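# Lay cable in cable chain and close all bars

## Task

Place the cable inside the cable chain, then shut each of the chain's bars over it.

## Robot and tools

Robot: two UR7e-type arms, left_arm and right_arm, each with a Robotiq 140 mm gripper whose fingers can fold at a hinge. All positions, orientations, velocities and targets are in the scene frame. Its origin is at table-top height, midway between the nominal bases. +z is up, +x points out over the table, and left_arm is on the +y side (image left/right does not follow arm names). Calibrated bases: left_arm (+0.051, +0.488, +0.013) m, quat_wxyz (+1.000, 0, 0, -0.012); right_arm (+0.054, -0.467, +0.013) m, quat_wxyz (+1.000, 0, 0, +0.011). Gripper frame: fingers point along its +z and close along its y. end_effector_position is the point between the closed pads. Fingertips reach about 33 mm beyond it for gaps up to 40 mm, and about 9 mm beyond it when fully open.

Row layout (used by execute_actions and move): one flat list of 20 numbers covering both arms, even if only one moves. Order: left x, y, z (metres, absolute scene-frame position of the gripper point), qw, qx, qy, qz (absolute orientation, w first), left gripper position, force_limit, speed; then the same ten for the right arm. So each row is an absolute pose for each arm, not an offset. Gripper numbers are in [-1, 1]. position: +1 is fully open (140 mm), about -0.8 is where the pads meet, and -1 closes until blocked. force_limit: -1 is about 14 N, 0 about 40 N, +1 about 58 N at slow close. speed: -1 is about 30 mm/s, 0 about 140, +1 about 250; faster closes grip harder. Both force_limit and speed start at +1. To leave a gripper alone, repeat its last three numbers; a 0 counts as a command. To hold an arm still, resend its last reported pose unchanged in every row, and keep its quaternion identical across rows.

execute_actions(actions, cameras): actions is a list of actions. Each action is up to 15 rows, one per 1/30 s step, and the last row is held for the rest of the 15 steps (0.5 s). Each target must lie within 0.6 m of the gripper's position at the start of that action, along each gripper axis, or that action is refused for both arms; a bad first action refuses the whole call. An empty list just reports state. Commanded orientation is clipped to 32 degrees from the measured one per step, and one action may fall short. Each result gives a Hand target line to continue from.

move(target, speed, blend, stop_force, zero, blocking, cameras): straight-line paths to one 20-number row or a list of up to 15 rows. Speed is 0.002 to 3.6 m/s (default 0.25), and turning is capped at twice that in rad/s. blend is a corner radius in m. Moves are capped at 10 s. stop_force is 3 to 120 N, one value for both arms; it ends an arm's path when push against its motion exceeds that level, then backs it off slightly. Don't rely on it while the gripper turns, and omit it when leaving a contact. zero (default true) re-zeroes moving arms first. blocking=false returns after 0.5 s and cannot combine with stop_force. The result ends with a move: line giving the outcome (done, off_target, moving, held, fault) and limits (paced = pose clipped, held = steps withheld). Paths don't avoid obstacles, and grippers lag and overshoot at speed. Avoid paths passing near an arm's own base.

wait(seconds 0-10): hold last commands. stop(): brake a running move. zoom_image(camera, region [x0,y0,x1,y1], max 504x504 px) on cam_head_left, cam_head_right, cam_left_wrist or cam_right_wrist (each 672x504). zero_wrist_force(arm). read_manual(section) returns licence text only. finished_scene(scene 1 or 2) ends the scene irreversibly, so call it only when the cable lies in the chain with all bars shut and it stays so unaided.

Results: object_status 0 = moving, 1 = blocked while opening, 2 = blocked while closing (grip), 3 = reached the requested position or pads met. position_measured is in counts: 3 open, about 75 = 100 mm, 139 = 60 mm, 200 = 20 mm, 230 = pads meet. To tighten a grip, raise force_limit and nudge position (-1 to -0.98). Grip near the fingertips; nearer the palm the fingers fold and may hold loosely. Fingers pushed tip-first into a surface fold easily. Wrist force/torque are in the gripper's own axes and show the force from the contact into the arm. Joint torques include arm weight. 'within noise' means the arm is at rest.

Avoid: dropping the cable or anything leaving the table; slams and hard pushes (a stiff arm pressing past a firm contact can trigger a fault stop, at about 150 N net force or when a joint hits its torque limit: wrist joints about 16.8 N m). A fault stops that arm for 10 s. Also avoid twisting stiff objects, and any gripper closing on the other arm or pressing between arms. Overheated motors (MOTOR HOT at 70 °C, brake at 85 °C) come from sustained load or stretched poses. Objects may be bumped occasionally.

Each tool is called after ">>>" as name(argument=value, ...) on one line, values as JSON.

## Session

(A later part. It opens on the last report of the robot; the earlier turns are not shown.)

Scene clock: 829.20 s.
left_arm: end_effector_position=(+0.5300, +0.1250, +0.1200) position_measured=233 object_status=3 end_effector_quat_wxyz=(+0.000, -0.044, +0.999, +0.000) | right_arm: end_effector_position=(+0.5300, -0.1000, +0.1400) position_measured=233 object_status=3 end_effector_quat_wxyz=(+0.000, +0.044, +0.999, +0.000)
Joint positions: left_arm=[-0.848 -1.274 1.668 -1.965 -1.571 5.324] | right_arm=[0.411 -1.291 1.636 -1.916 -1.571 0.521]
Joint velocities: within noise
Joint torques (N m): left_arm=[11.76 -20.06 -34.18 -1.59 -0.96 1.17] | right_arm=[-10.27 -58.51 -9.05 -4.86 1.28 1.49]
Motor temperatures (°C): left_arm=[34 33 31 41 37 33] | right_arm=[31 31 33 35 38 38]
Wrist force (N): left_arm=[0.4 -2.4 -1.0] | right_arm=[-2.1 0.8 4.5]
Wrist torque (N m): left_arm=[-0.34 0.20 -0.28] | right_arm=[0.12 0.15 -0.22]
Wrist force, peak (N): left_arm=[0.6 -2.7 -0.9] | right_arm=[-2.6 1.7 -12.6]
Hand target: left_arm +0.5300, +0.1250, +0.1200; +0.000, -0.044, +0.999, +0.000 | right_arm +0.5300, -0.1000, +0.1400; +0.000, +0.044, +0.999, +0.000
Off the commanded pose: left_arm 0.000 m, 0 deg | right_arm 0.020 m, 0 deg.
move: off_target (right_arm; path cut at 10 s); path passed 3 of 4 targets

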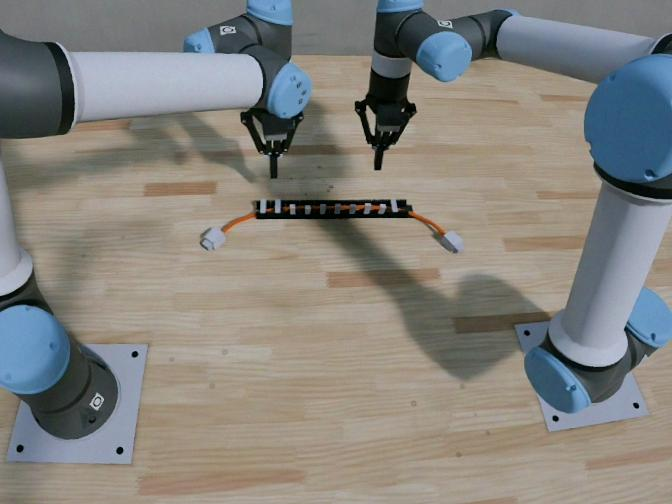

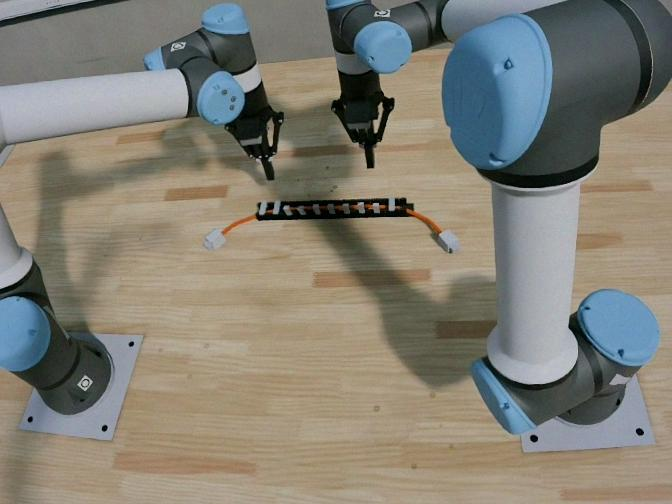

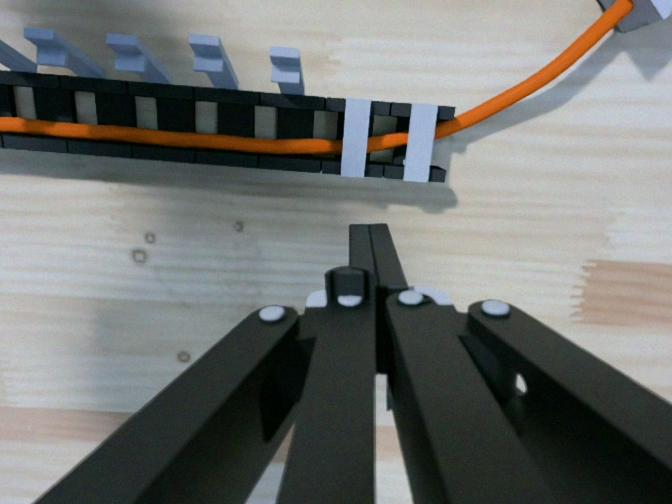

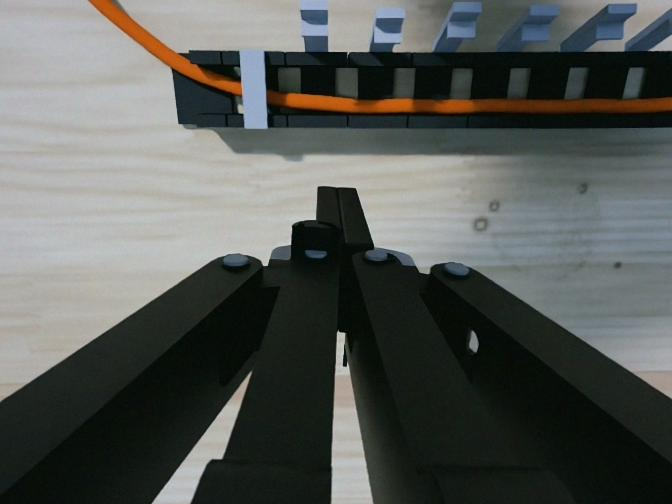

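>>> move(target=[[0.49,0.09,0.15,0,0.0436,-0.999,0,-1,0,0,0.49,-0.112,0.15,0,0.0436,0.999,0,-1,0,0],[0.418,0.085,0.13,0,0.0436,-0.999,0,-1,0,0,0.418,-0.112,0.13,0,0.0436,0.999,0,-1,0,0],[0.418,0.085,0.078,0,0.0436,-0.999,0,-1,0,0,0.418,-0.112,0.078,0,0.0436,0.999,0,-1,0,0]], speed=0.12, cameras=["cam_left_wrist","cam_right_wrist"])

>>> move(target=[[0.465,0.085,0.078,0,0.0436,-0.999,0,-1,0,0,0.465,-0.112,0.078,0,0.0436,0.999,0,-1,0,0],[0.486,0.085,0.076,0,0.0436,-0.999,0,-1,0,0,0.486,-0.112,0.076,0,0.0436,0.999,0,-1,0,0]], speed=0.04, stop_force=8, cameras=["cam_left_wrist","cam_head_left","cam_right_wrist"])

Scene clock: 844.03 s.
left_arm: end_effector_position=(+0.4180, +0.0850, +0.0781) position_measured=233 object_status=3 end_effector_quat_wxyz=(+0.000, -0.044, +0.999, +0.000) | right_arm: end_effector_position=(+0.4180, -0.1120, +0.0781) position_measured=233 object_status=3 end_effector_quat_wxyz=(+0.000, +0.044, +0.999, +0.000)
Joint positions: left_arm=[-1.055 -1.353 1.891 -2.109 -1.571 5.117] | right_arm=[0.485 -1.434 1.99 -2.127 -1.571 0.595]
Joint velocities: within noise
Joint torques (N m): left_arm=[-11.42 -14.46 -7.53 -5.93 1.27 -2.12] | right_arm=[9.5 -19.16 -7.42 -5.43 0.38 1.38]
Motor temperatures (°C): left_arm=[34 33 31 41 37 33] | right_arm=[31 31 33 35 38 38]
Wrist force (N): left_arm=[0.7 -2.4 -0.9] | right_arm=[-2.1 1.1 4.4]
Wrist torque (N m): left_arm=[-0.37 0.14 -0.29] | right_arm=[0.17 0.15 -0.19]
Wrist force, peak (N): left_arm=[-4.3 -0.2 -1.4] | right_arm=[-1.8 1.1 5.2]
Hand target: left_arm +0.4180, +0.0850, +0.0780; +0.000, -0.044, +0.999, +0.000 | right_arm +0.4180, -0.1120, +0.0780; +0.000, +0.044, +0.999, +0.000
Off the commanded pose: left_arm 0.000 m, 0 deg | right_arm 0.000 m, 0 deg.
move: done
Images, in order (width x height): cam_left_wrist 672x504, cam_right_wrist 672x504.

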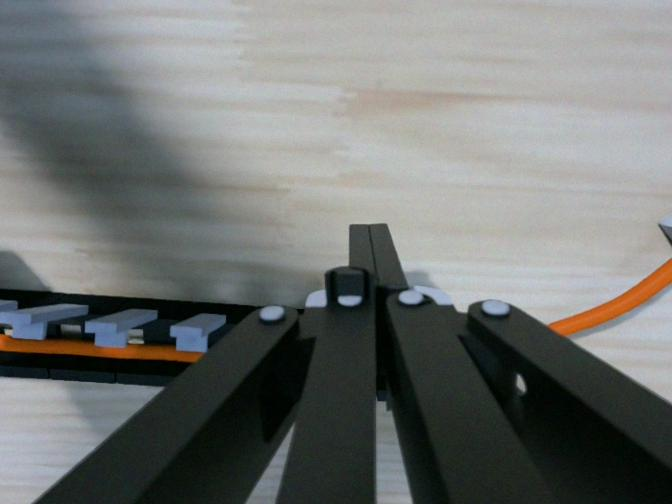

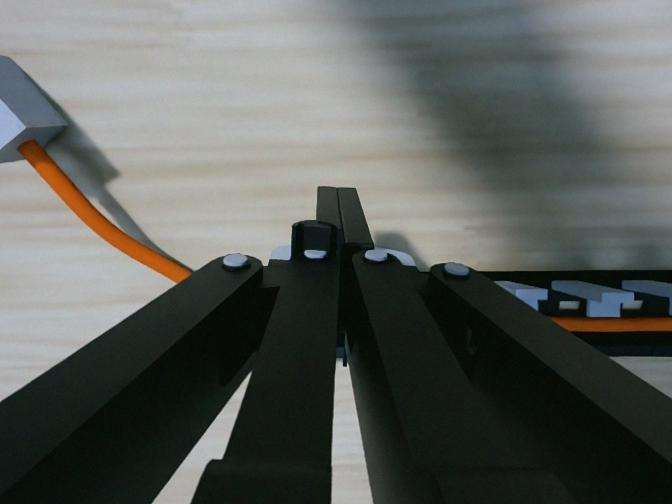

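Scene clock: 846.93 s.
left_arm: end_effector_position=(+0.4860, +0.0850, +0.0760) position_measured=233 object_status=3 end_effector_quat_wxyz=(+0.000, -0.044, +0.999, +0.000) | right_arm: end_effector_position=(+0.4860, -0.1120, +0.0760) position_measured=233 object_status=3 end_effector_quat_wxyz=(+0.000, +0.044, +0.999, +0.000)
Joint positions: left_arm=[-0.95 -1.247 1.755 -2.079 -1.571 5.222] | right_arm=[0.425 -1.319 1.854 -2.105 -1.571 0.535]
Joint velocities: within noise
Joint torques (N m): left_arm=[11.45 -18.53 -34.05 -1.13 -1.18 1.41] | right_arm=[-10.89 -23.51 -37.43 -0.66 1.06 -1.64]
Motor temperatures (°C): left_arm=[34 33 31 41 37 33] | right_arm=[31 31 33 35 38 38]
Wrist force (N): left_arm=[1.2 -2.4 -0.7] | right_arm=[-2.3 0.7 4.5]
Wrist torque (N m): left_arm=[-0.37 0.05 -0.29] | right_arm=[0.10 0.20 -0.20]
Wrist force, peak (N): left_arm=[2.8 -3.8 -0.9] | right_arm=[-2.2 0.4 4.7]
Hand target: left_arm +0.4860, +0.0850, +0.0760; +0.000, -0.044, +0.999, +0.000 | right_arm +0.4860, -0.1120, +0.0760; +0.000, +0.044, +0.999, +0.000
Off the commanded pose: left_arm 0.000 m, 0 deg | right_arm 0.000 m, 0 deg.
move: done
Images, in order (width x height): cam_head_left 672x504, cam_left_wrist 672x504, cam_right_wrist 672x504.

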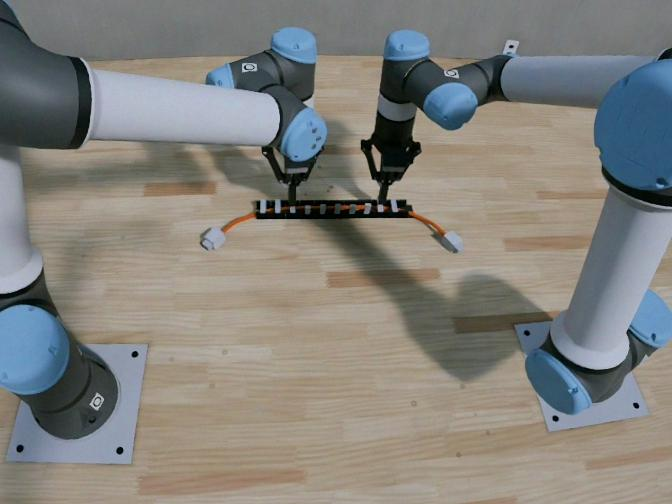

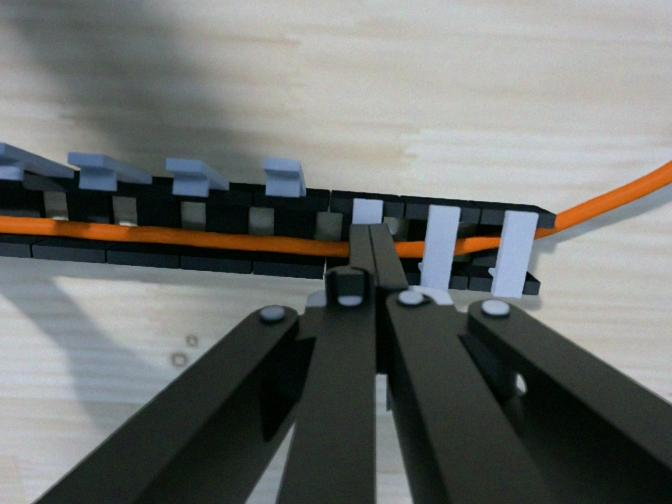

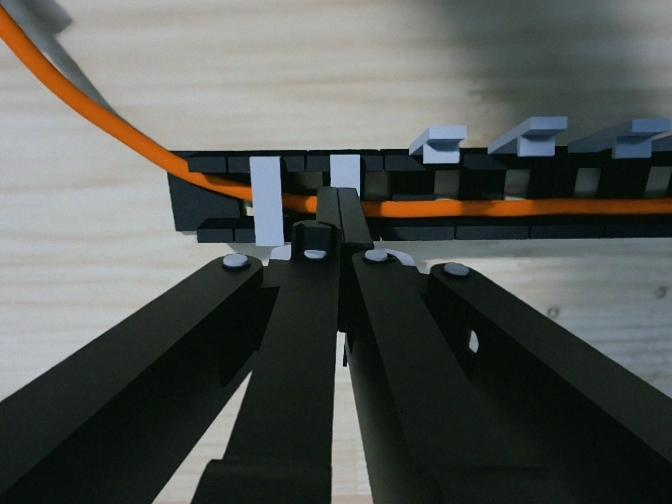

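Both good. Press one after the other is unnecessary; press both.

>>> move(target=[[0.497,0.085,0.074,0,0.0436,-0.999,0,-1,0,0,0.497,-0.112,0.074,0,0.0436,0.999,0,-1,0,0],[0.498,0.085,0.058,0,0.0436,-0.999,0,-1,0,0,0.498,-0.112,0.058,0,0.0436,0.999,0,-1,0,0]], speed=0.025, stop_force=22, cameras=[])

>>> move(target=[[0.498,0.085,0.11,0,0.0436,-0.999,0,-1,0,0,0.498,-0.112,0.11,0,0.0436,0.999,0,-1,0,0],[0.53,0.093,0.12,0,0.0436,-0.999,0,-1,0,0,0.53,-0.105,0.12,0,0.0436,0.999,0,-1,0,0]], speed=0.1, cameras=["cam_left_wrist","cam_right_wrist"])

Scene clock: 855.33 s.
left_arm: end_effector_position=(+0.4975, +0.0850, +0.0650) position_measured=233 object_status=3 end_effector_quat_wxyz=(+0.000, -0.044, +0.999, +0.000) | right_arm: end_effector_position=(+0.4975, -0.1120, +0.0661) position_measured=233 object_status=3 end_effector_quat_wxyz=(+0.000, +0.044, +0.999, +0.000)
Joint positions: left_arm=[-0.934 -1.215 1.743 -2.099 -1.571 5.239] | right_arm=[0.416 -1.288 1.841 -2.124 -1.571 0.526]
Joint velocities: within noise
Joint torques (N m): left_arm=[-7.05 -36.99 -21.15 0.15 0.7 -1.81] | right_arm=[8.21 -38.02 -24.47 0.55 0.91 1.07]
Motor temperatures (°C): left_arm=[34 33 31 41 37 33] | right_arm=[31 31 33 35 38 38]
Wrist force (N): left_arm=[3.9 0.8 -26.6] | right_arm=[-1.2 1.1 -17.0]
Wrist torque (N m): left_arm=[-0.26 -0.10 -0.28] | right_arm=[-0.16 0.14 -0.21]
Wrist force, peak (N): left_arm=[11.8 15.9 -65.9] | right_arm=[9.2 -7.7 -45.7]
Hand target: left_arm +0.4975, +0.0850, +0.0651; +0.000, -0.044, +0.999, +0.000 | right_arm +0.4975, -0.1120, +0.0661; +0.000, +0.044, +0.999, +0.000
Off the commanded pose: left_arm 0.007 m, 0 deg | right_arm 0.008 m, 0 deg.
move: contact (left_arm, right_arm); path passed 1 of 2 targets
No camera images: "cameras" was empty.

Scene clock: 856.87 s.
left_arm: end_effector_position=(+0.5299, +0.0930, +0.1200) position_measured=233 object_status=3 end_effector_quat_wxyz=(+0.000, -0.044, +0.999, +0.000) | right_arm: end_effector_position=(+0.5299, -0.1050, +0.1200) position_measured=233 object_status=3 end_effector_quat_wxyz=(+0.000, +0.044, +0.999, +0.000)
Joint positions: left_arm=[-0.882 -1.23 1.608 -1.949 -1.571 5.29] | right_arm=[0.403 -1.281 1.678 -1.967 -1.571 0.513]
Joint velocities: within noise
Joint torques (N m): left_arm=[12.32 -19.36 -38.58 -1.08 -1.4 1.21] | right_arm=[-10.39 -26.6 -41.02 -0.59 -0.79 -1.69]
Motor temperatures (°C): left_arm=[34 33 31 41 37 33] | right_arm=[31 31 33 35 38 38]
Wrist force (N): left_arm=[1.4 -2.4 -0.7] | right_arm=[-2.0 -0.1 4.6]
Wrist torque (N m): left_arm=[-0.35 -0.01 -0.28] | right_arm=[-0.08 0.13 -0.22]
Wrist force, peak (N): left_arm=[3.8 0.8 -26.2] | right_arm=[-2.0 1.3 -16.8]
Hand target: left_arm +0.5300, +0.0930, +0.1200; +0.000, -0.044, +0.999, +0.000 | right_arm +0.5300, -0.1050, +0.1200; +0.000, +0.044, +0.999, +0.000
Off the commanded pose: left_arm 0.000 m, 0 deg | right_arm 0.000 m, 0 deg.
move: done
Images, in order (width x height): cam_left_wrist 672x504, cam_right_wrist 672x504.

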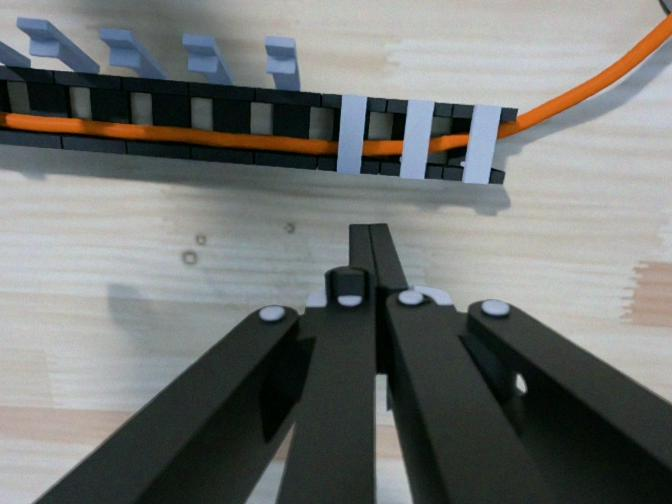

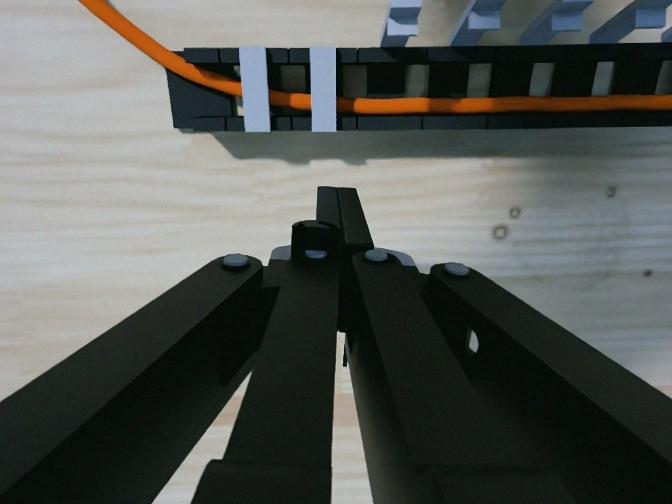

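>>> move(target=[[0.51,0.16,0.15,0,0.0436,-0.999,0,-1,0,0,0.48,-0.08,0.15,0,0.0436,0.999,0,-1,0,0],[0.5,0.2,0.15,0,0.0436,-0.999,0,-1,0,0,0.418,-0.0795,0.13,0,0.0436,0.999,0,-1,0,0],[0.5,0.2,0.15,0,0.0436,-0.999,0,-1,0,0,0.418,-0.0795,0.078,0,0.0436,0.999,0,-1,0,0]], speed=0.12, cameras=["cam_right_wrist"])

>>> move(target=[[0.5,0.2,0.15,0,0.0436,-0.999,0,-1,0,0,0.465,-0.0795,0.078,0,0.0436,0.999,0,-1,0,0],[0.5,0.2,0.15,0,0.0436,-0.999,0,-1,0,0,0.486,-0.0795,0.076,0,0.0436,0.999,0,-1,0,0]], speed=0.04, stop_force=8, cameras=["cam_right_wrist"])

>>> move(target=[[0.5,0.2,0.15,0,0.0436,-0.999,0,-1,0,0,0.497,-0.0795,0.074,0,0.0436,0.999,0,-1,0,0],[0.5,0.2,0.15,0,0.0436,-0.999,0,-1,0,0,0.498,-0.0795,0.058,0,0.0436,0.999,0,-1,0,0]], speed=0.025, stop_force=22, cameras=[])

>>> move(target=[[0.5,0.2,0.15,0,0.0436,-0.999,0,-1,0,0,0.498,-0.0795,0.11,0,0.0436,0.999,0,-1,0,0],[0.5,0.2,0.15,0,0.0436,-0.999,0,-1,0,0,0.53,-0.073,0.12,0,0.0436,0.999,0,-1,0,0]], speed=0.1, cameras=["cam_left_wrist","cam_right_wrist"])

Scene clock: 872.10 s.
left_arm: end_effector_position=(+0.5000, +0.2000, +0.1500) position_measured=233 object_status=3 end_effector_quat_wxyz=(+0.000, -0.044, +0.999, +0.000) | right_arm: end_effector_position=(+0.4180, -0.0795, +0.0781) position_measured=233 object_status=3 end_effector_quat_wxyz=(+0.000, +0.044, +0.999, +0.000)
Joint positions: left_arm=[-0.799 -1.455 1.81 -1.926 -1.571 5.374] | right_arm=[0.541 -1.382 1.928 -2.116 -1.571 0.651]
Joint velocities: within noise
Joint torques (N m): left_arm=[10.81 -45.17 -7.91 -5.59 0.6 1.46] | right_arm=[9.28 -20.84 -7.92 -4.85 0.91 1.37]
Motor temperatures (°C): left_arm=[34 33 31 41 37 33] | right_arm=[31 31 33 35 38 38]
Wrist force (N): left_arm=[1.7 -2.2 -1.0] | right_arm=[-1.9 0.1 4.4]
Wrist torque (N m): left_arm=[-0.32 -0.07 -0.28] | right_arm=[-0.03 0.12 -0.20]
Wrist force, peak (N): left_arm=[1.1 -3.5 -0.5] | right_arm=[-2.5 0.5 6.1]
Hand target: left_arm +0.5000, +0.2000, +0.1500; +0.000, -0.044, +0.999, +0.000 | right_arm +0.4180, -0.0795, +0.0780; +0.000, +0.044, +0.999, +0.000
Off the commanded pose: left_arm 0.000 m, 0 deg | right_arm 0.000 m, 0 deg.
move: done
Images, in order (width x height): cam_right_wrist 672x504.

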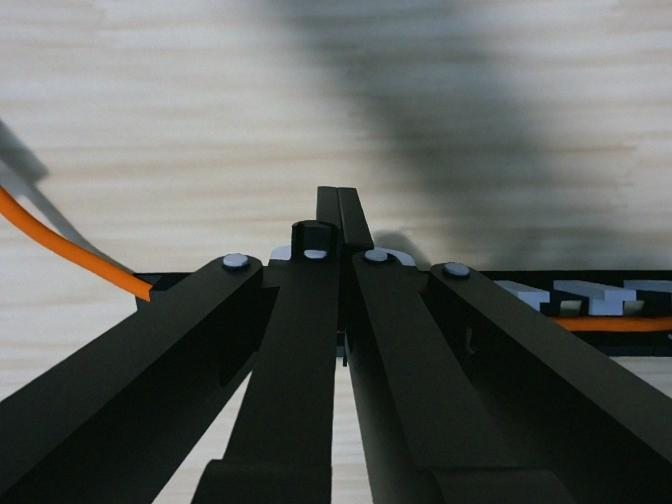

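Scene clock: 875.00 s.
left_arm: end_effector_position=(+0.5000, +0.2000, +0.1500) position_measured=233 object_status=3 end_effector_quat_wxyz=(+0.000, -0.044, +0.999, +0.000) | right_arm: end_effector_position=(+0.4860, -0.0795, +0.0760) position_measured=233 object_status=3 end_effector_quat_wxyz=(+0.000, +0.044, +0.999, +0.000)
Joint positions: left_arm=[-0.799 -1.455 1.81 -1.926 -1.571 5.374] | right_arm=[0.477 -1.274 1.792 -2.089 -1.571 0.587]
Joint velocities: within noise
Joint torques (N m): left_arm=[11.42 -45.68 -10.4 -5.15 -1.39 1.23] | right_arm=[-10.97 -25.94 -38.65 -0.9 -0.53 -1.7]
Motor temperatures (°C): left_arm=[34 33 31 41 37 33] | right_arm=[31 31 33 35 38 38]
Wrist force (N): left_arm=[1.6 -2.0 -0.7] | right_arm=[-1.8 0.5 4.0]
Wrist torque (N m): left_arm=[-0.27 -0.06 -0.28] | right_arm=[0.04 0.08 -0.22]
Wrist force, peak (N): left_arm=[1.7 -2.3 -1.0] | right_arm=[-1.2 -0.1 5.3]
Hand target: left_arm +0.5000, +0.2000, +0.1500; +0.000, -0.044, +0.999, +0.000 | right_arm +0.4860, -0.0795, +0.0760; +0.000, +0.044, +0.999, +0.000
Off the commanded pose: left_arm 0.000 m, 0 deg | right_arm 0.000 m, 0 deg.
move: done
Images, in order (width x height): cam_right_wrist 672x504.

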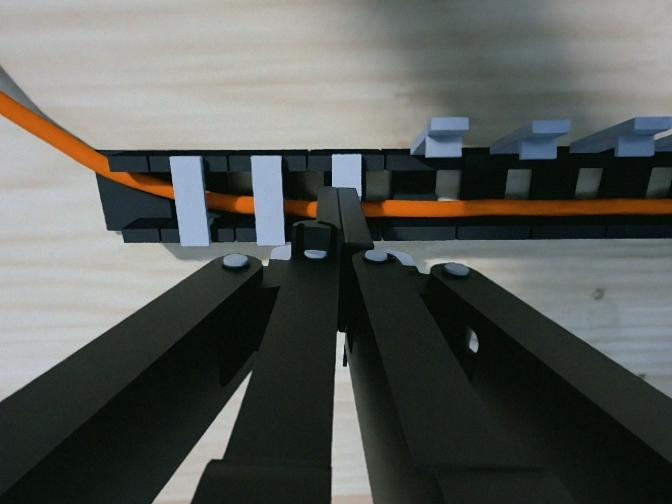

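Scene clock: 877.20 s.
left_arm: end_effector_position=(+0.5000, +0.2000, +0.1500) position_measured=233 object_status=3 end_effector_quat_wxyz=(+0.000, -0.044, +0.999, +0.000) | right_arm: end_effector_position=(+0.4975, -0.0795, +0.0663) position_measured=233 object_status=3 end_effector_quat_wxyz=(+0.000, +0.044, +0.999, +0.000)
Joint positions: left_arm=[-0.799 -1.455 1.81 -1.926 -1.571 5.374] | right_arm=[0.467 -1.243 1.779 -2.107 -1.571 0.577]
Joint velocities: within noise
Joint torques (N m): left_arm=[10.48 -44.05 -12.72 -5.12 -1.23 1.4] | right_arm=[9.08 -38.72 -25.13 0.43 -0.19 1.02]
Motor temperatures (°C): left_arm=[34 33 31 41 37 33] | right_arm=[31 31 33 35 38 38]
Wrist force (N): left_arm=[1.5 -2.0 -0.9] | right_arm=[0.8 0.5 -18.8]
Wrist torque (N m): left_arm=[-0.28 -0.04 -0.28] | right_arm=[-0.04 0.19 -0.22]
Wrist force, peak (N): left_arm=[1.7 -2.2 -0.8] | right_arm=[9.0 -9.6 -45.6]
Hand target: left_arm +0.5000, +0.2000, +0.1500; +0.000, -0.044, +0.999, +0.000 | right_arm +0.4975, -0.0795, +0.0663; +0.000, +0.044, +0.999, +0.000
Off the commanded pose: left_arm 0.000 m, 0 deg | right_arm 0.008 m, 0 deg.
move: contact (right_arm); path passed 1 of 2 targets
No camera images: "cameras" was empty.

Scene clock: 878.70 s.
left_arm: end_effector_position=(+0.5000, +0.2000, +0.1500) position_measured=233 object_status=3 end_effector_quat_wxyz=(+0.000, -0.044, +0.999, +0.000) | right_arm: end_effector_position=(+0.5299, -0.0730, +0.1200) position_measured=233 object_status=3 end_effector_quat_wxyz=(+0.000, +0.044, +0.999, +0.000)
Joint positions: left_arm=[-0.799 -1.455 1.81 -1.926 -1.571 5.374] | right_arm=[0.451 -1.237 1.617 -1.951 -1.571 0.561]
Joint velocities: within noise
Joint torques (N m): left_arm=[10.87 -44.83 -13.05 -4.92 -1.08 1.13] | right_arm=[-9.28 -28 -41.62 -0.82 -0.76 -1.61]
Motor temperatures (°C): left_arm=[34 33 31 41 37 33] | right_arm=[31 31 33 35 38 38]
Wrist force (N): left_arm=[1.4 -2.1 -0.8] | right_arm=[-1.7 0.8 4.4]
Wrist torque (N m): left_arm=[-0.28 -0.01 -0.28] | right_arm=[0.13 0.07 -0.20]
Wrist force, peak (N): left_arm=[1.5 -2.2 -1.2] | right_arm=[0.7 0.7 -18.9]
Hand target: left_arm +0.5000, +0.2000, +0.1500; +0.000, -0.044, +0.999, +0.000 | right_arm +0.5300, -0.0730, +0.1200; +0.000, +0.044, +0.999, +0.000
Off the commanded pose: left_arm 0.000 m, 0 deg | right_arm 0.000 m, 0 deg.
move: done
Images, in order (width x height): cam_left_wrist 672x504, cam_right_wrist 672x504.

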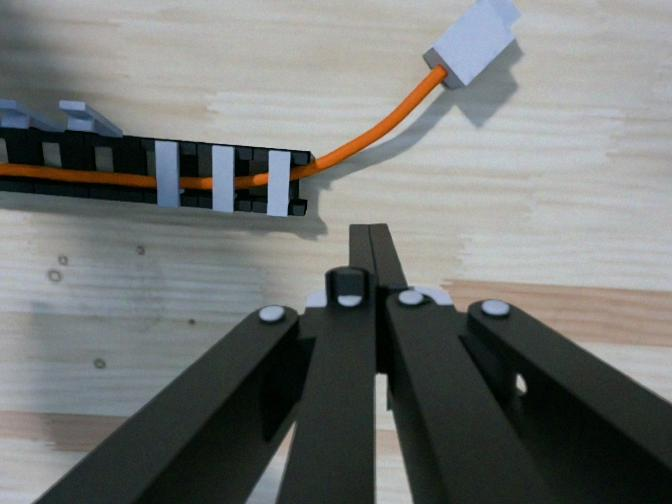

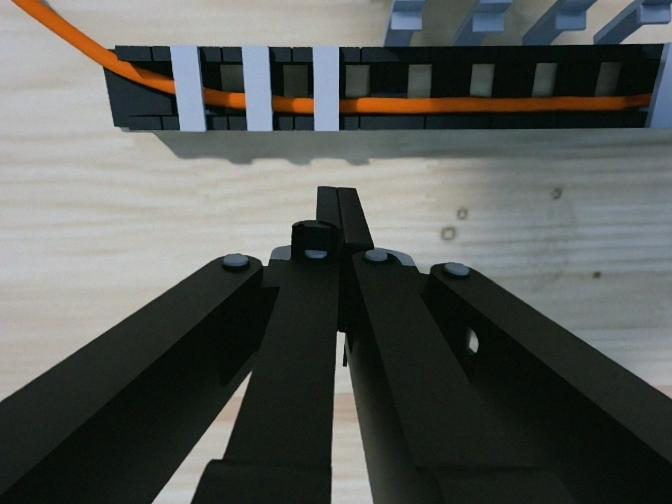

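Right continues with 4 (y −.047), then 5, 6, 7.

>>> move(target=[[0.5,0.2,0.15,0,0.0436,-0.999,0,-1,0,0,0.48,-0.048,0.15,0,0.0436,0.999,0,-1,0,0],[0.5,0.2,0.15,0,0.0436,-0.999,0,-1,0,0,0.418,-0.047,0.13,0,0.0436,0.999,0,-1,0,0],[0.5,0.2,0.15,0,0.0436,-0.999,0,-1,0,0,0.418,-0.047,0.078,0,0.0436,0.999,0,-1,0,0]], speed=0.14, cameras=[])

>>> move(target=[[0.5,0.2,0.15,0,0.0436,-0.999,0,-1,0,0,0.465,-0.047,0.078,0,0.0436,0.999,0,-1,0,0],[0.5,0.2,0.15,0,0.0436,-0.999,0,-1,0,0,0.486,-0.047,0.076,0,0.0436,0.999,0,-1,0,0]], speed=0.04, stop_force=8, cameras=["cam_right_wrist"])

>>> move(target=[[0.5,0.2,0.15,0,0.0436,-0.999,0,-1,0,0,0.497,-0.047,0.074,0,0.0436,0.999,0,-1,0,0],[0.5,0.2,0.15,0,0.0436,-0.999,0,-1,0,0,0.498,-0.047,0.058,0,0.0436,0.999,0,-1,0,0]], speed=0.025, stop_force=22, cameras=[])

>>> move(target=[[0.5,0.2,0.15,0,0.0436,-0.999,0,-1,0,0,0.498,-0.047,0.11,0,0.0436,0.999,0,-1,0,0],[0.5,0.2,0.15,0,0.0436,-0.999,0,-1,0,0,0.53,-0.04,0.12,0,0.0436,0.999,0,-1,0,0]], speed=0.1, cameras=["cam_right_wrist"])

Scene clock: 891.13 s.
left_arm: end_effector_position=(+0.5000, +0.2000, +0.1500) position_measured=233 object_status=3 end_effector_quat_wxyz=(+0.000, -0.044, +0.999, +0.000) | right_arm: end_effector_position=(+0.4180, -0.0470, +0.0782) position_measured=233 object_status=3 end_effector_quat_wxyz=(+0.000, +0.044, +0.999, +0.000)
Joint positions: left_arm=[-0.799 -1.455 1.81 -1.926 -1.571 5.374] | right_arm=[0.592 -1.329 1.86 -2.102 -1.571 0.702]
Joint velocities: within noise
Joint torques (N m): left_arm=[11.43 -44.16 -15.64 -4.36 -1.17 1.15] | right_arm=[10.17 -24.93 -8 -5 0.86 1.42]
Motor temperatures (°C): left_arm=[34 33 31 41 37 33] | right_arm=[31 31 33 35 38 38]
Wrist force (N): left_arm=[1.6 -2.2 -0.8] | right_arm=[-1.6 0.5 4.1]
Wrist torque (N m): left_arm=[-0.30 -0.05 -0.28] | right_arm=[0.06 0.06 -0.20]
Wrist force, peak (N): left_arm=[1.7 -2.3 -0.9] | right_arm=[-5.6 -2.0 4.9]
Hand target: left_arm +0.5000, +0.2000, +0.1500; +0.000, -0.044, +0.999, +0.000 | right_arm +0.4180, -0.0470, +0.0780; +0.000, +0.044, +0.999, +0.000
Off the commanded pose: left_arm 0.000 m, 0 deg | right_arm 0.000 m, 0 deg.
move: done
No camera images: "cameras" was empty.

Scene clock: 894.03 s.
left_arm: end_effector_position=(+0.5000, +0.2000, +0.1500) position_measured=233 object_status=3 end_effector_quat_wxyz=(+0.000, -0.044, +0.999, +0.000) | right_arm: end_effector_position=(+0.4860, -0.0470, +0.0760) position_measured=233 object_status=3 end_effector_quat_wxyz=(+0.000, +0.044, +0.999, +0.000)
Joint positions: left_arm=[-0.799 -1.455 1.81 -1.926 -1.571 5.374] | right_arm=[0.526 -1.226 1.726 -2.071 -1.571 0.636]
Joint velocities: within noise
Joint torques (N m): left_arm=[9.94 -43.56 -18.03 -4.03 -1.28 0.96] | right_arm=[-10.25 -27.67 -37.57 -0.8 0.08 -1.43]
Motor temperatures (°C): left_arm=[34 33 31 41 37 33] | right_arm=[31 31 33 35 38 38]
Wrist force (N): left_arm=[1.5 -2.1 -1.1] | right_arm=[-2.1 0.8 4.5]
Wrist torque (N m): left_arm=[-0.28 -0.02 -0.29] | right_arm=[0.14 0.14 -0.20]
Wrist force, peak (N): left_arm=[1.7 -2.2 -1.1] | right_arm=[-2.3 0.8 4.6]
Hand target: left_arm +0.5000, +0.2000, +0.1500; +0.000, -0.044, +0.999, +0.000 | right_arm +0.4860, -0.0470, +0.0760; +0.000, +0.044, +0.999, +0.000
Off the commanded pose: left_arm 0.000 m, 0 deg | right_arm 0.000 m, 0 deg.
move: done
Images, in order (width x height): cam_right_wrist 672x504.

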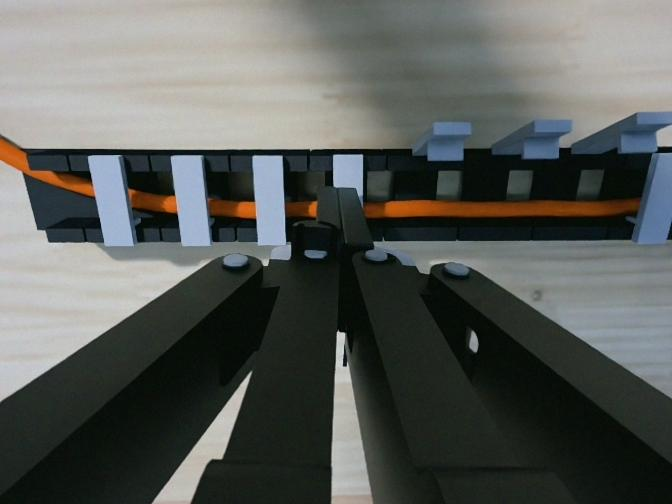

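Scene clock: 896.27 s.
left_arm: end_effector_position=(+0.5000, +0.2000, +0.1500) position_measured=233 object_status=3 end_effector_quat_wxyz=(+0.000, -0.044, +0.999, +0.000) | right_arm: end_effector_position=(+0.4975, -0.0470, +0.0665) position_measured=233 object_status=3 end_effector_quat_wxyz=(+0.000, +0.044, +0.999, +0.000)
Joint positions: left_arm=[-0.799 -1.455 1.81 -1.926 -1.571 5.374] | right_arm=[0.516 -1.197 1.713 -2.086 -1.571 0.626]
Joint velocities: within noise
Joint torques (N m): left_arm=[11.39 -44.09 -18.21 -3.89 -1.23 1.09] | right_arm=[8.8 -40.33 -25.96 0.37 0.69 1.1]
Motor temperatures (°C): left_arm=[34 33 31 41 37 33] | right_arm=[31 31 33 35 38 38]
Wrist force (N): left_arm=[1.5 -2.3 -0.8] | right_arm=[-0.4 1.3 -17.5]
Wrist torque (N m): left_arm=[-0.32 -0.03 -0.28] | right_arm=[0.02 0.19 -0.20]
Wrist force, peak (N): left_arm=[1.7 -2.2 -0.9] | right_arm=[8.1 -8.6 -44.3]
Hand target: left_arm +0.5000, +0.2000, +0.1500; +0.000, -0.044, +0.999, +0.000 | right_arm +0.4975, -0.0470, +0.0665; +0.000, +0.044, +0.999, +0.000
Off the commanded pose: left_arm 0.000 m, 0 deg | right_arm 0.009 m, 0 deg.
move: contact (right_arm); path passed 1 of 2 targets
No camera images: "cameras" was empty.

Scene clock: 897.77 s.
left_arm: end_effector_position=(+0.5000, +0.2000, +0.1500) position_measured=233 object_status=3 end_effector_quat_wxyz=(+0.000, -0.044, +0.999, +0.000) | right_arm: end_effector_position=(+0.5299, -0.0400, +0.1200) position_measured=233 object_status=3 end_effector_quat_wxyz=(+0.000, +0.044, +0.999, +0.000)
Joint positions: left_arm=[-0.799 -1.455 1.81 -1.926 -1.571 5.374] | right_arm=[0.499 -1.188 1.549 -1.932 -1.571 0.609]
Joint velocities: within noise
Joint torques (N m): left_arm=[10.29 -43.52 -20.22 -3.7 -1.03 1.11] | right_arm=[-10.94 -29.28 -40.76 -0.78 -0.78 -1.42]
Motor temperatures (°C): left_arm=[34 33 31 41 37 33] | right_arm=[31 31 33 35 38 38]
Wrist force (N): left_arm=[1.6 -2.1 -0.9] | right_arm=[-1.7 0.9 4.1]
Wrist torque (N m): left_arm=[-0.30 -0.04 -0.29] | right_arm=[0.13 0.06 -0.19]
Wrist force, peak (N): left_arm=[1.6 -2.2 -1.1] | right_arm=[-0.4 1.3 -17.8]
Hand target: left_arm +0.5000, +0.2000, +0.1500; +0.000, -0.044, +0.999, +0.000 | right_arm +0.5300, -0.0400, +0.1200; +0.000, +0.044, +0.999, +0.000
Off the commanded pose: left_arm 0.000 m, 0 deg | right_arm 0.000 m, 0 deg.
move: done
Images, in order (width x height): cam_right_wrist 672x504.

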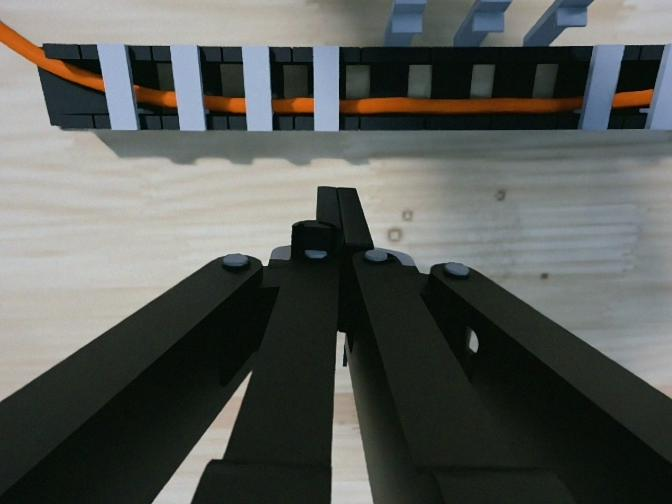

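Bar 5 at −.0145, bar 6 at .018, one call batch.

>>> move(target=[[0.5,0.2,0.15,0,0.0436,-0.999,0,-1,0,0,0.48,-0.015,0.15,0,0.0436,0.999,0,-1,0,0],[0.5,0.2,0.15,0,0.0436,-0.999,0,-1,0,0,0.418,-0.0145,0.13,0,0.0436,0.999,0,-1,0,0],[0.5,0.2,0.15,0,0.0436,-0.999,0,-1,0,0,0.418,-0.0145,0.078,0,0.0436,0.999,0,-1,0,0]], speed=0.14, cameras=[])

>>> move(target=[[0.5,0.2,0.15,0,0.0436,-0.999,0,-1,0,0,0.465,-0.0145,0.078,0,0.0436,0.999,0,-1,0,0],[0.5,0.2,0.15,0,0.0436,-0.999,0,-1,0,0,0.486,-0.0145,0.076,0,0.0436,0.999,0,-1,0,0]], speed=0.04, stop_force=8, cameras=[])

>>> move(target=[[0.5,0.2,0.15,0,0.0436,-0.999,0,-1,0,0,0.497,-0.0145,0.074,0,0.0436,0.999,0,-1,0,0],[0.5,0.2,0.15,0,0.0436,-0.999,0,-1,0,0,0.498,-0.0145,0.058,0,0.0436,0.999,0,-1,0,0]], speed=0.025, stop_force=22, cameras=[])

>>> move(target=[[0.5,0.2,0.15,0,0.0436,-0.999,0,-1,0,0,0.498,-0.0145,0.11,0,0.0436,0.999,0,-1,0,0],[0.5,0.2,0.15,0,0.0436,-0.999,0,-1,0,0,0.53,-0.008,0.12,0,0.0436,0.999,0,-1,0,0]], speed=0.1, cameras=["cam_right_wrist"])

>>> move(target=[[0.5,0.24,0.15,0,0.0436,-0.999,0,-1,0,0,0.48,0.018,0.15,0,0.0436,0.999,0,-1,0,0],[0.5,0.24,0.15,0,0.0436,-0.999,0,-1,0,0,0.418,0.018,0.13,0,0.0436,0.999,0,-1,0,0],[0.5,0.24,0.15,0,0.0436,-0.999,0,-1,0,0,0.418,0.018,0.078,0,0.0436,0.999,0,-1,0,0]], speed=0.14, cameras=[])

>>> move(target=[[0.5,0.24,0.15,0,0.0436,-0.999,0,-1,0,0,0.465,0.018,0.078,0,0.0436,0.999,0,-1,0,0],[0.5,0.24,0.15,0,0.0436,-0.999,0,-1,0,0,0.486,0.018,0.076,0,0.0436,0.999,0,-1,0,0]], speed=0.04, stop_force=8, cameras=["cam_right_wrist"])

Scene clock: 912.03 s.
left_arm: end_effector_position=(+0.5000, +0.2000, +0.1500) position_measured=233 object_status=3 end_effector_quat_wxyz=(+0.000, -0.044, +0.999, +0.000) | right_arm: end_effector_position=(+0.4180, -0.0145, +0.0782) position_measured=233 object_status=3 end_effector_quat_wxyz=(+0.000, +0.044, +0.999, +0.000)
Joint positions: left_arm=[-0.799 -1.455 1.81 -1.926 -1.571 5.374] | right_arm=[0.639 -1.275 1.788 -2.084 -1.571 0.749]
Joint velocities: within noise
Joint torques (N m): left_arm=[9.95 -41.87 -22.85 -3.07 -1.12 0.7] | right_arm=[8.22 -26.12 -7.64 -5.82 0.83 1.56]
Motor temperatures (°C): left_arm=[34 33 31 41 37 33] | right_arm=[31 31 33 35 38 38]
Wrist force (N): left_arm=[1.6 -2.1 -0.9] | right_arm=[-1.7 0.9 4.0]
Wrist torque (N m): left_arm=[-0.29 -0.05 -0.28] | right_arm=[0.15 0.06 -0.21]
Wrist force, peak (N): left_arm=[1.7 -2.4 -0.8] | right_arm=[-5.6 -2.0 4.5]
Hand target: left_arm +0.5000, +0.2000, +0.1500; +0.000, -0.044, +0.999, +0.000 | right_arm +0.4180, -0.0145, +0.0780; +0.000, +0.044, +0.999, +0.000
Off the commanded pose: left_arm 0.000 m, 0 deg | right_arm 0.000 m, 0 deg.
move: done
No camera images: "cameras" was empty.

Scene clock: 914.93 s.
left_arm: end_effector_position=(+0.5000, +0.2000, +0.1500) position_measured=233 object_status=3 end_effector_quat_wxyz=(+0.000, -0.044, +0.999, +0.000) | right_arm: end_effector_position=(+0.4860, -0.0145, +0.0760) position_measured=233 object_status=3 end_effector_quat_wxyz=(+0.000, +0.044, +0.999, +0.000)
Joint positions: left_arm=[-0.799 -1.455 1.81 -1.926 -1.571 5.374] | right_arm=[0.571 -1.176 1.654 -2.049 -1.571 0.681]
Joint velocities: within noise
Joint torques (N m): left_arm=[8.86 -42.11 -24.85 -2.8 -1.05 0.8] | right_arm=[-9.92 -29.94 -39.29 -0.84 0.18 -1.54]
Motor temperatures (°C): left_arm=[34 33 31 41 37 33] | right_arm=[31 31 33 35 38 38]
Wrist force (N): left_arm=[1.3 -2.2 -0.9] | right_arm=[-1.6 0.9 4.2]
Wrist torque (N m): left_arm=[-0.31 0.01 -0.28] | right_arm=[0.14 0.05 -0.19]
Wrist force, peak (N): left_arm=[1.6 -2.3 -1.0] | right_arm=[-1.7 1.0 4.4]
Hand target: left_arm +0.5000, +0.2000, +0.1500; +0.000, -0.044, +0.999, +0.000 | right_arm +0.4860, -0.0145, +0.0760; +0.000, +0.044, +0.999, +0.000
Off the commanded pose: left_arm 0.000 m, 0 deg | right_arm 0.000 m, 0 deg.
move: done
No camera images: "cameras" was empty.

Scene clock: 917.20 s.
left_arm: end_effector_position=(+0.5000, +0.2000, +0.1500) position_measured=233 object_status=3 end_effector_quat_wxyz=(+0.000, -0.044, +0.999, +0.000) | right_arm: end_effector_position=(+0.4975, -0.0144, +0.0667) position_measured=233 object_status=3 end_effector_quat_wxyz=(+0.000, +0.044, +0.999, +0.000)
Joint positions: left_arm=[-0.799 -1.455 1.81 -1.926 -1.571 5.374] | right_arm=[0.561 -1.149 1.641 -2.063 -1.571 0.671]
Joint velocities: within noise
Joint torques (N m): left_arm=[8.38 -40.99 -25.92 -2.62 -1.01 0.71] | right_arm=[8.79 -40.75 -25.47 0.44 0.6 0.93]
Motor temperatures (°C): left_arm=[34 33 31 41 37 33] | right_arm=[31 31 33 35 38 38]
Wrist force (N): left_arm=[1.8 -2.2 -0.8] | right_arm=[0.2 -0.3 -18.9]
Wrist torque (N m): left_arm=[-0.31 -0.09 -0.29] | right_arm=[-0.18 0.29 -0.21]
Wrist force, peak (N): left_arm=[1.6 -2.4 -0.8] | right_arm=[8.5 -9.2 -44.8]
Hand target: left_arm +0.5000, +0.2000, +0.1500; +0.000, -0.044, +0.999, +0.000 | right_arm +0.4975, -0.0144, +0.0667; +0.000, +0.044, +0.999, +0.000
Off the commanded pose: left_arm 0.000 m, 0 deg | right_arm 0.009 m, 0 deg.
move: contact (right_arm); path passed 1 of 2 targets
No camera images: "cameras" was empty.

Scene clock: 918.70 s.
left_arm: end_effector_position=(+0.5000, +0.2000, +0.1500) position_measured=233 object_status=3 end_effector_quat_wxyz=(+0.000, -0.044, +0.999, +0.000) | right_arm: end_effector_position=(+0.5299, -0.0080, +0.1200) position_measured=233 object_status=3 end_effector_quat_wxyz=(+0.000, +0.044, +0.999, +0.000) end_effector_velocity=(+0.002, +0.001, +0.002) end_effector_angular_velocity=(+0.001, -0.002, -0.003)
Joint positions: left_arm=[-0.799 -1.455 1.81 -1.926 -1.571 5.374] | right_arm=[0.542 -1.139 1.477 -1.909 -1.571 0.652]
Joint velocities: left_arm=[within noise] | right_arm=[-0.001 0.001 -0.006 0.002 0 0.002]
Joint torques (N m): left_arm=[9.8 -42.98 -27.18 -2.23 -1.36 0.71] | right_arm=[-10.86 -29.71 -39.84 -1.15 -0.82 -1.57]
Motor temperatures (°C): left_arm=[34 33 31 41 37 33] | right_arm=[31 31 33 35 38 38]
Wrist force (N): left_arm=[1.6 -2.1 -1.0] | right_arm=[-2.1 -0.1 4.0]
Wrist torque (N m): left_arm=[-0.29 -0.04 -0.28] | right_arm=[-0.08 0.14 -0.21]
Wrist force, peak (N): left_arm=[1.7 -2.3 -1.0] | right_arm=[-0.1 -0.1 -19.8]
Hand target: left_arm +0.5000, +0.2000, +0.1500; +0.000, -0.044, +0.999, +0.000 | right_arm +0.5300, -0.0080, +0.1200; +0.000, +0.044, +0.999, +0.000
Off the commanded pose: left_arm 0.000 m, 0 deg | right_arm 0.000 m, 0 deg.
move: done
Images, in order (width x height): cam_right_wrist 672x504.

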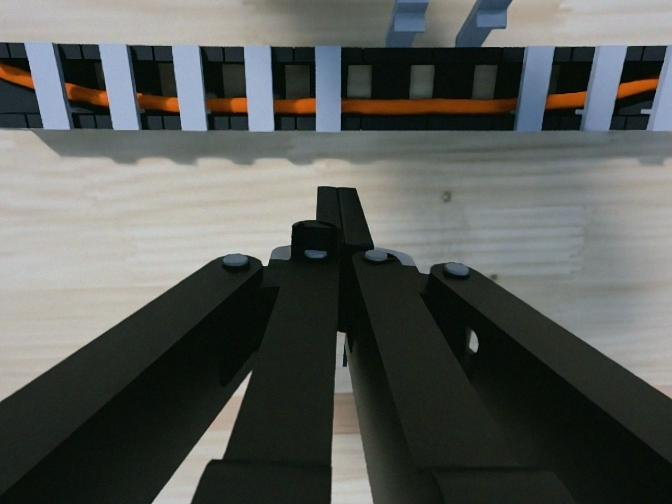

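Scene clock: 920.80 s.
left_arm: end_effector_position=(+0.5000, +0.2400, +0.1500) position_measured=233 object_status=3 end_effector_quat_wxyz=(+0.000, -0.044, +0.999, +0.000) | right_arm: end_effector_position=(+0.4180, +0.0180, +0.0782) position_measured=233 object_status=3 end_effector_quat_wxyz=(+0.000, +0.044, +0.999, +0.000)
Joint positions: left_arm=[-0.743 -1.504 1.864 -1.931 -1.571 5.429] | right_arm=[0.683 -1.22 1.711 -2.062 -1.571 0.793]
Joint velocities: within noise
Joint torques (N m): left_arm=[12.05 -41.32 -9.08 -5.47 -0.9 1.54] | right_arm=[9.1 -29.25 -8.42 -4.69 0.84 1.34]
Motor temperatures (°C): left_arm=[34 33 31 41 37 33] | right_arm=[31 31 33 35 38 38]
Wrist force (N): left_arm=[1.4 -2.1 -0.9] | right_arm=[-2.2 0.3 4.2]
Wrist torque (N m): left_arm=[-0.31 0.02 -0.29] | right_arm=[0.04 0.16 -0.20]
Wrist force, peak (N): left_arm=[1.5 -2.9 -0.8] | right_arm=[-6.4 -2.7 4.6]
Hand target: left_arm +0.5000, +0.2400, +0.1500; +0.000, -0.044, +0.999, +0.000 | right_arm +0.4180, +0.0180, +0.0780; +0.000, +0.044, +0.999, +0.000
Off the commanded pose: left_arm 0.000 m, 0 deg | right_arm 0.000 m, 0 deg.
move: done
No camera images: "cameras" was empty.

Scene clock: 923.70 s.
left_arm: end_effector_position=(+0.5000, +0.2400, +0.1500) position_measured=233 object_status=3 end_effector_quat_wxyz=(+0.000, -0.044, +0.999, +0.000) | right_arm: end_effector_position=(+0.4860, +0.0180, +0.0760) position_measured=233 object_status=3 end_effector_quat_wxyz=(+0.000, +0.044, +0.999, +0.000)
Joint positions: left_arm=[-0.743 -1.504 1.864 -1.931 -1.571 5.429] | right_arm=[0.614 -1.125 1.578 -2.023 -1.571 0.724]
Joint velocities: within noise
Joint torques (N m): left_arm=[10.11 -42.11 -11.72 -5.15 -1.01 1.15] | right_arm=[-11.21 -32.04 -39.19 -0.71 0.17 -1.46]
Motor temperatures (°C): left_arm=[34 33 31 41 37 33] | right_arm=[31 31 33 35 38 38]
Wrist force (N): left_arm=[1.5 -2.1 -0.9] | right_arm=[-1.8 0.1 3.9]
Wrist torque (N m): left_arm=[-0.32 -0.02 -0.29] | right_arm=[-0.04 0.10 -0.21]
Wrist force, peak (N): left_arm=[1.5 -2.3 -0.8] | right_arm=[-2.3 0.1 4.5]
Hand target: left_arm +0.5000, +0.2400, +0.1500; +0.000, -0.044, +0.999, +0.000 | right_arm +0.4860, +0.0180, +0.0760; +0.000, +0.044, +0.999, +0.000
Off the commanded pose: left_arm 0.000 m, 0 deg | right_arm 0.000 m, 0 deg.
move: done
Images, in order (width x height): cam_right_wrist 672x504.

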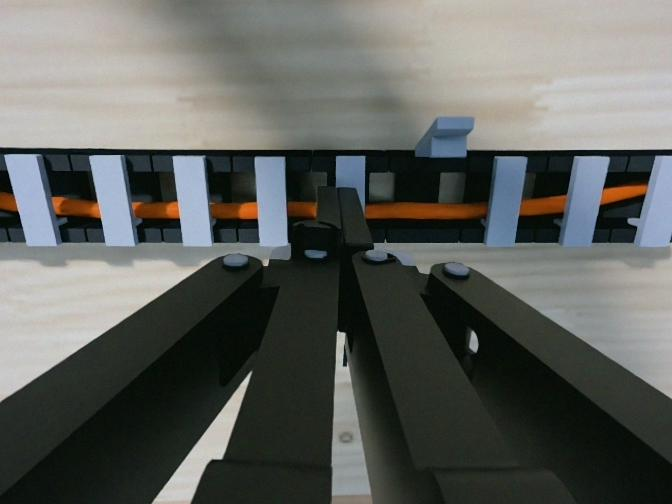

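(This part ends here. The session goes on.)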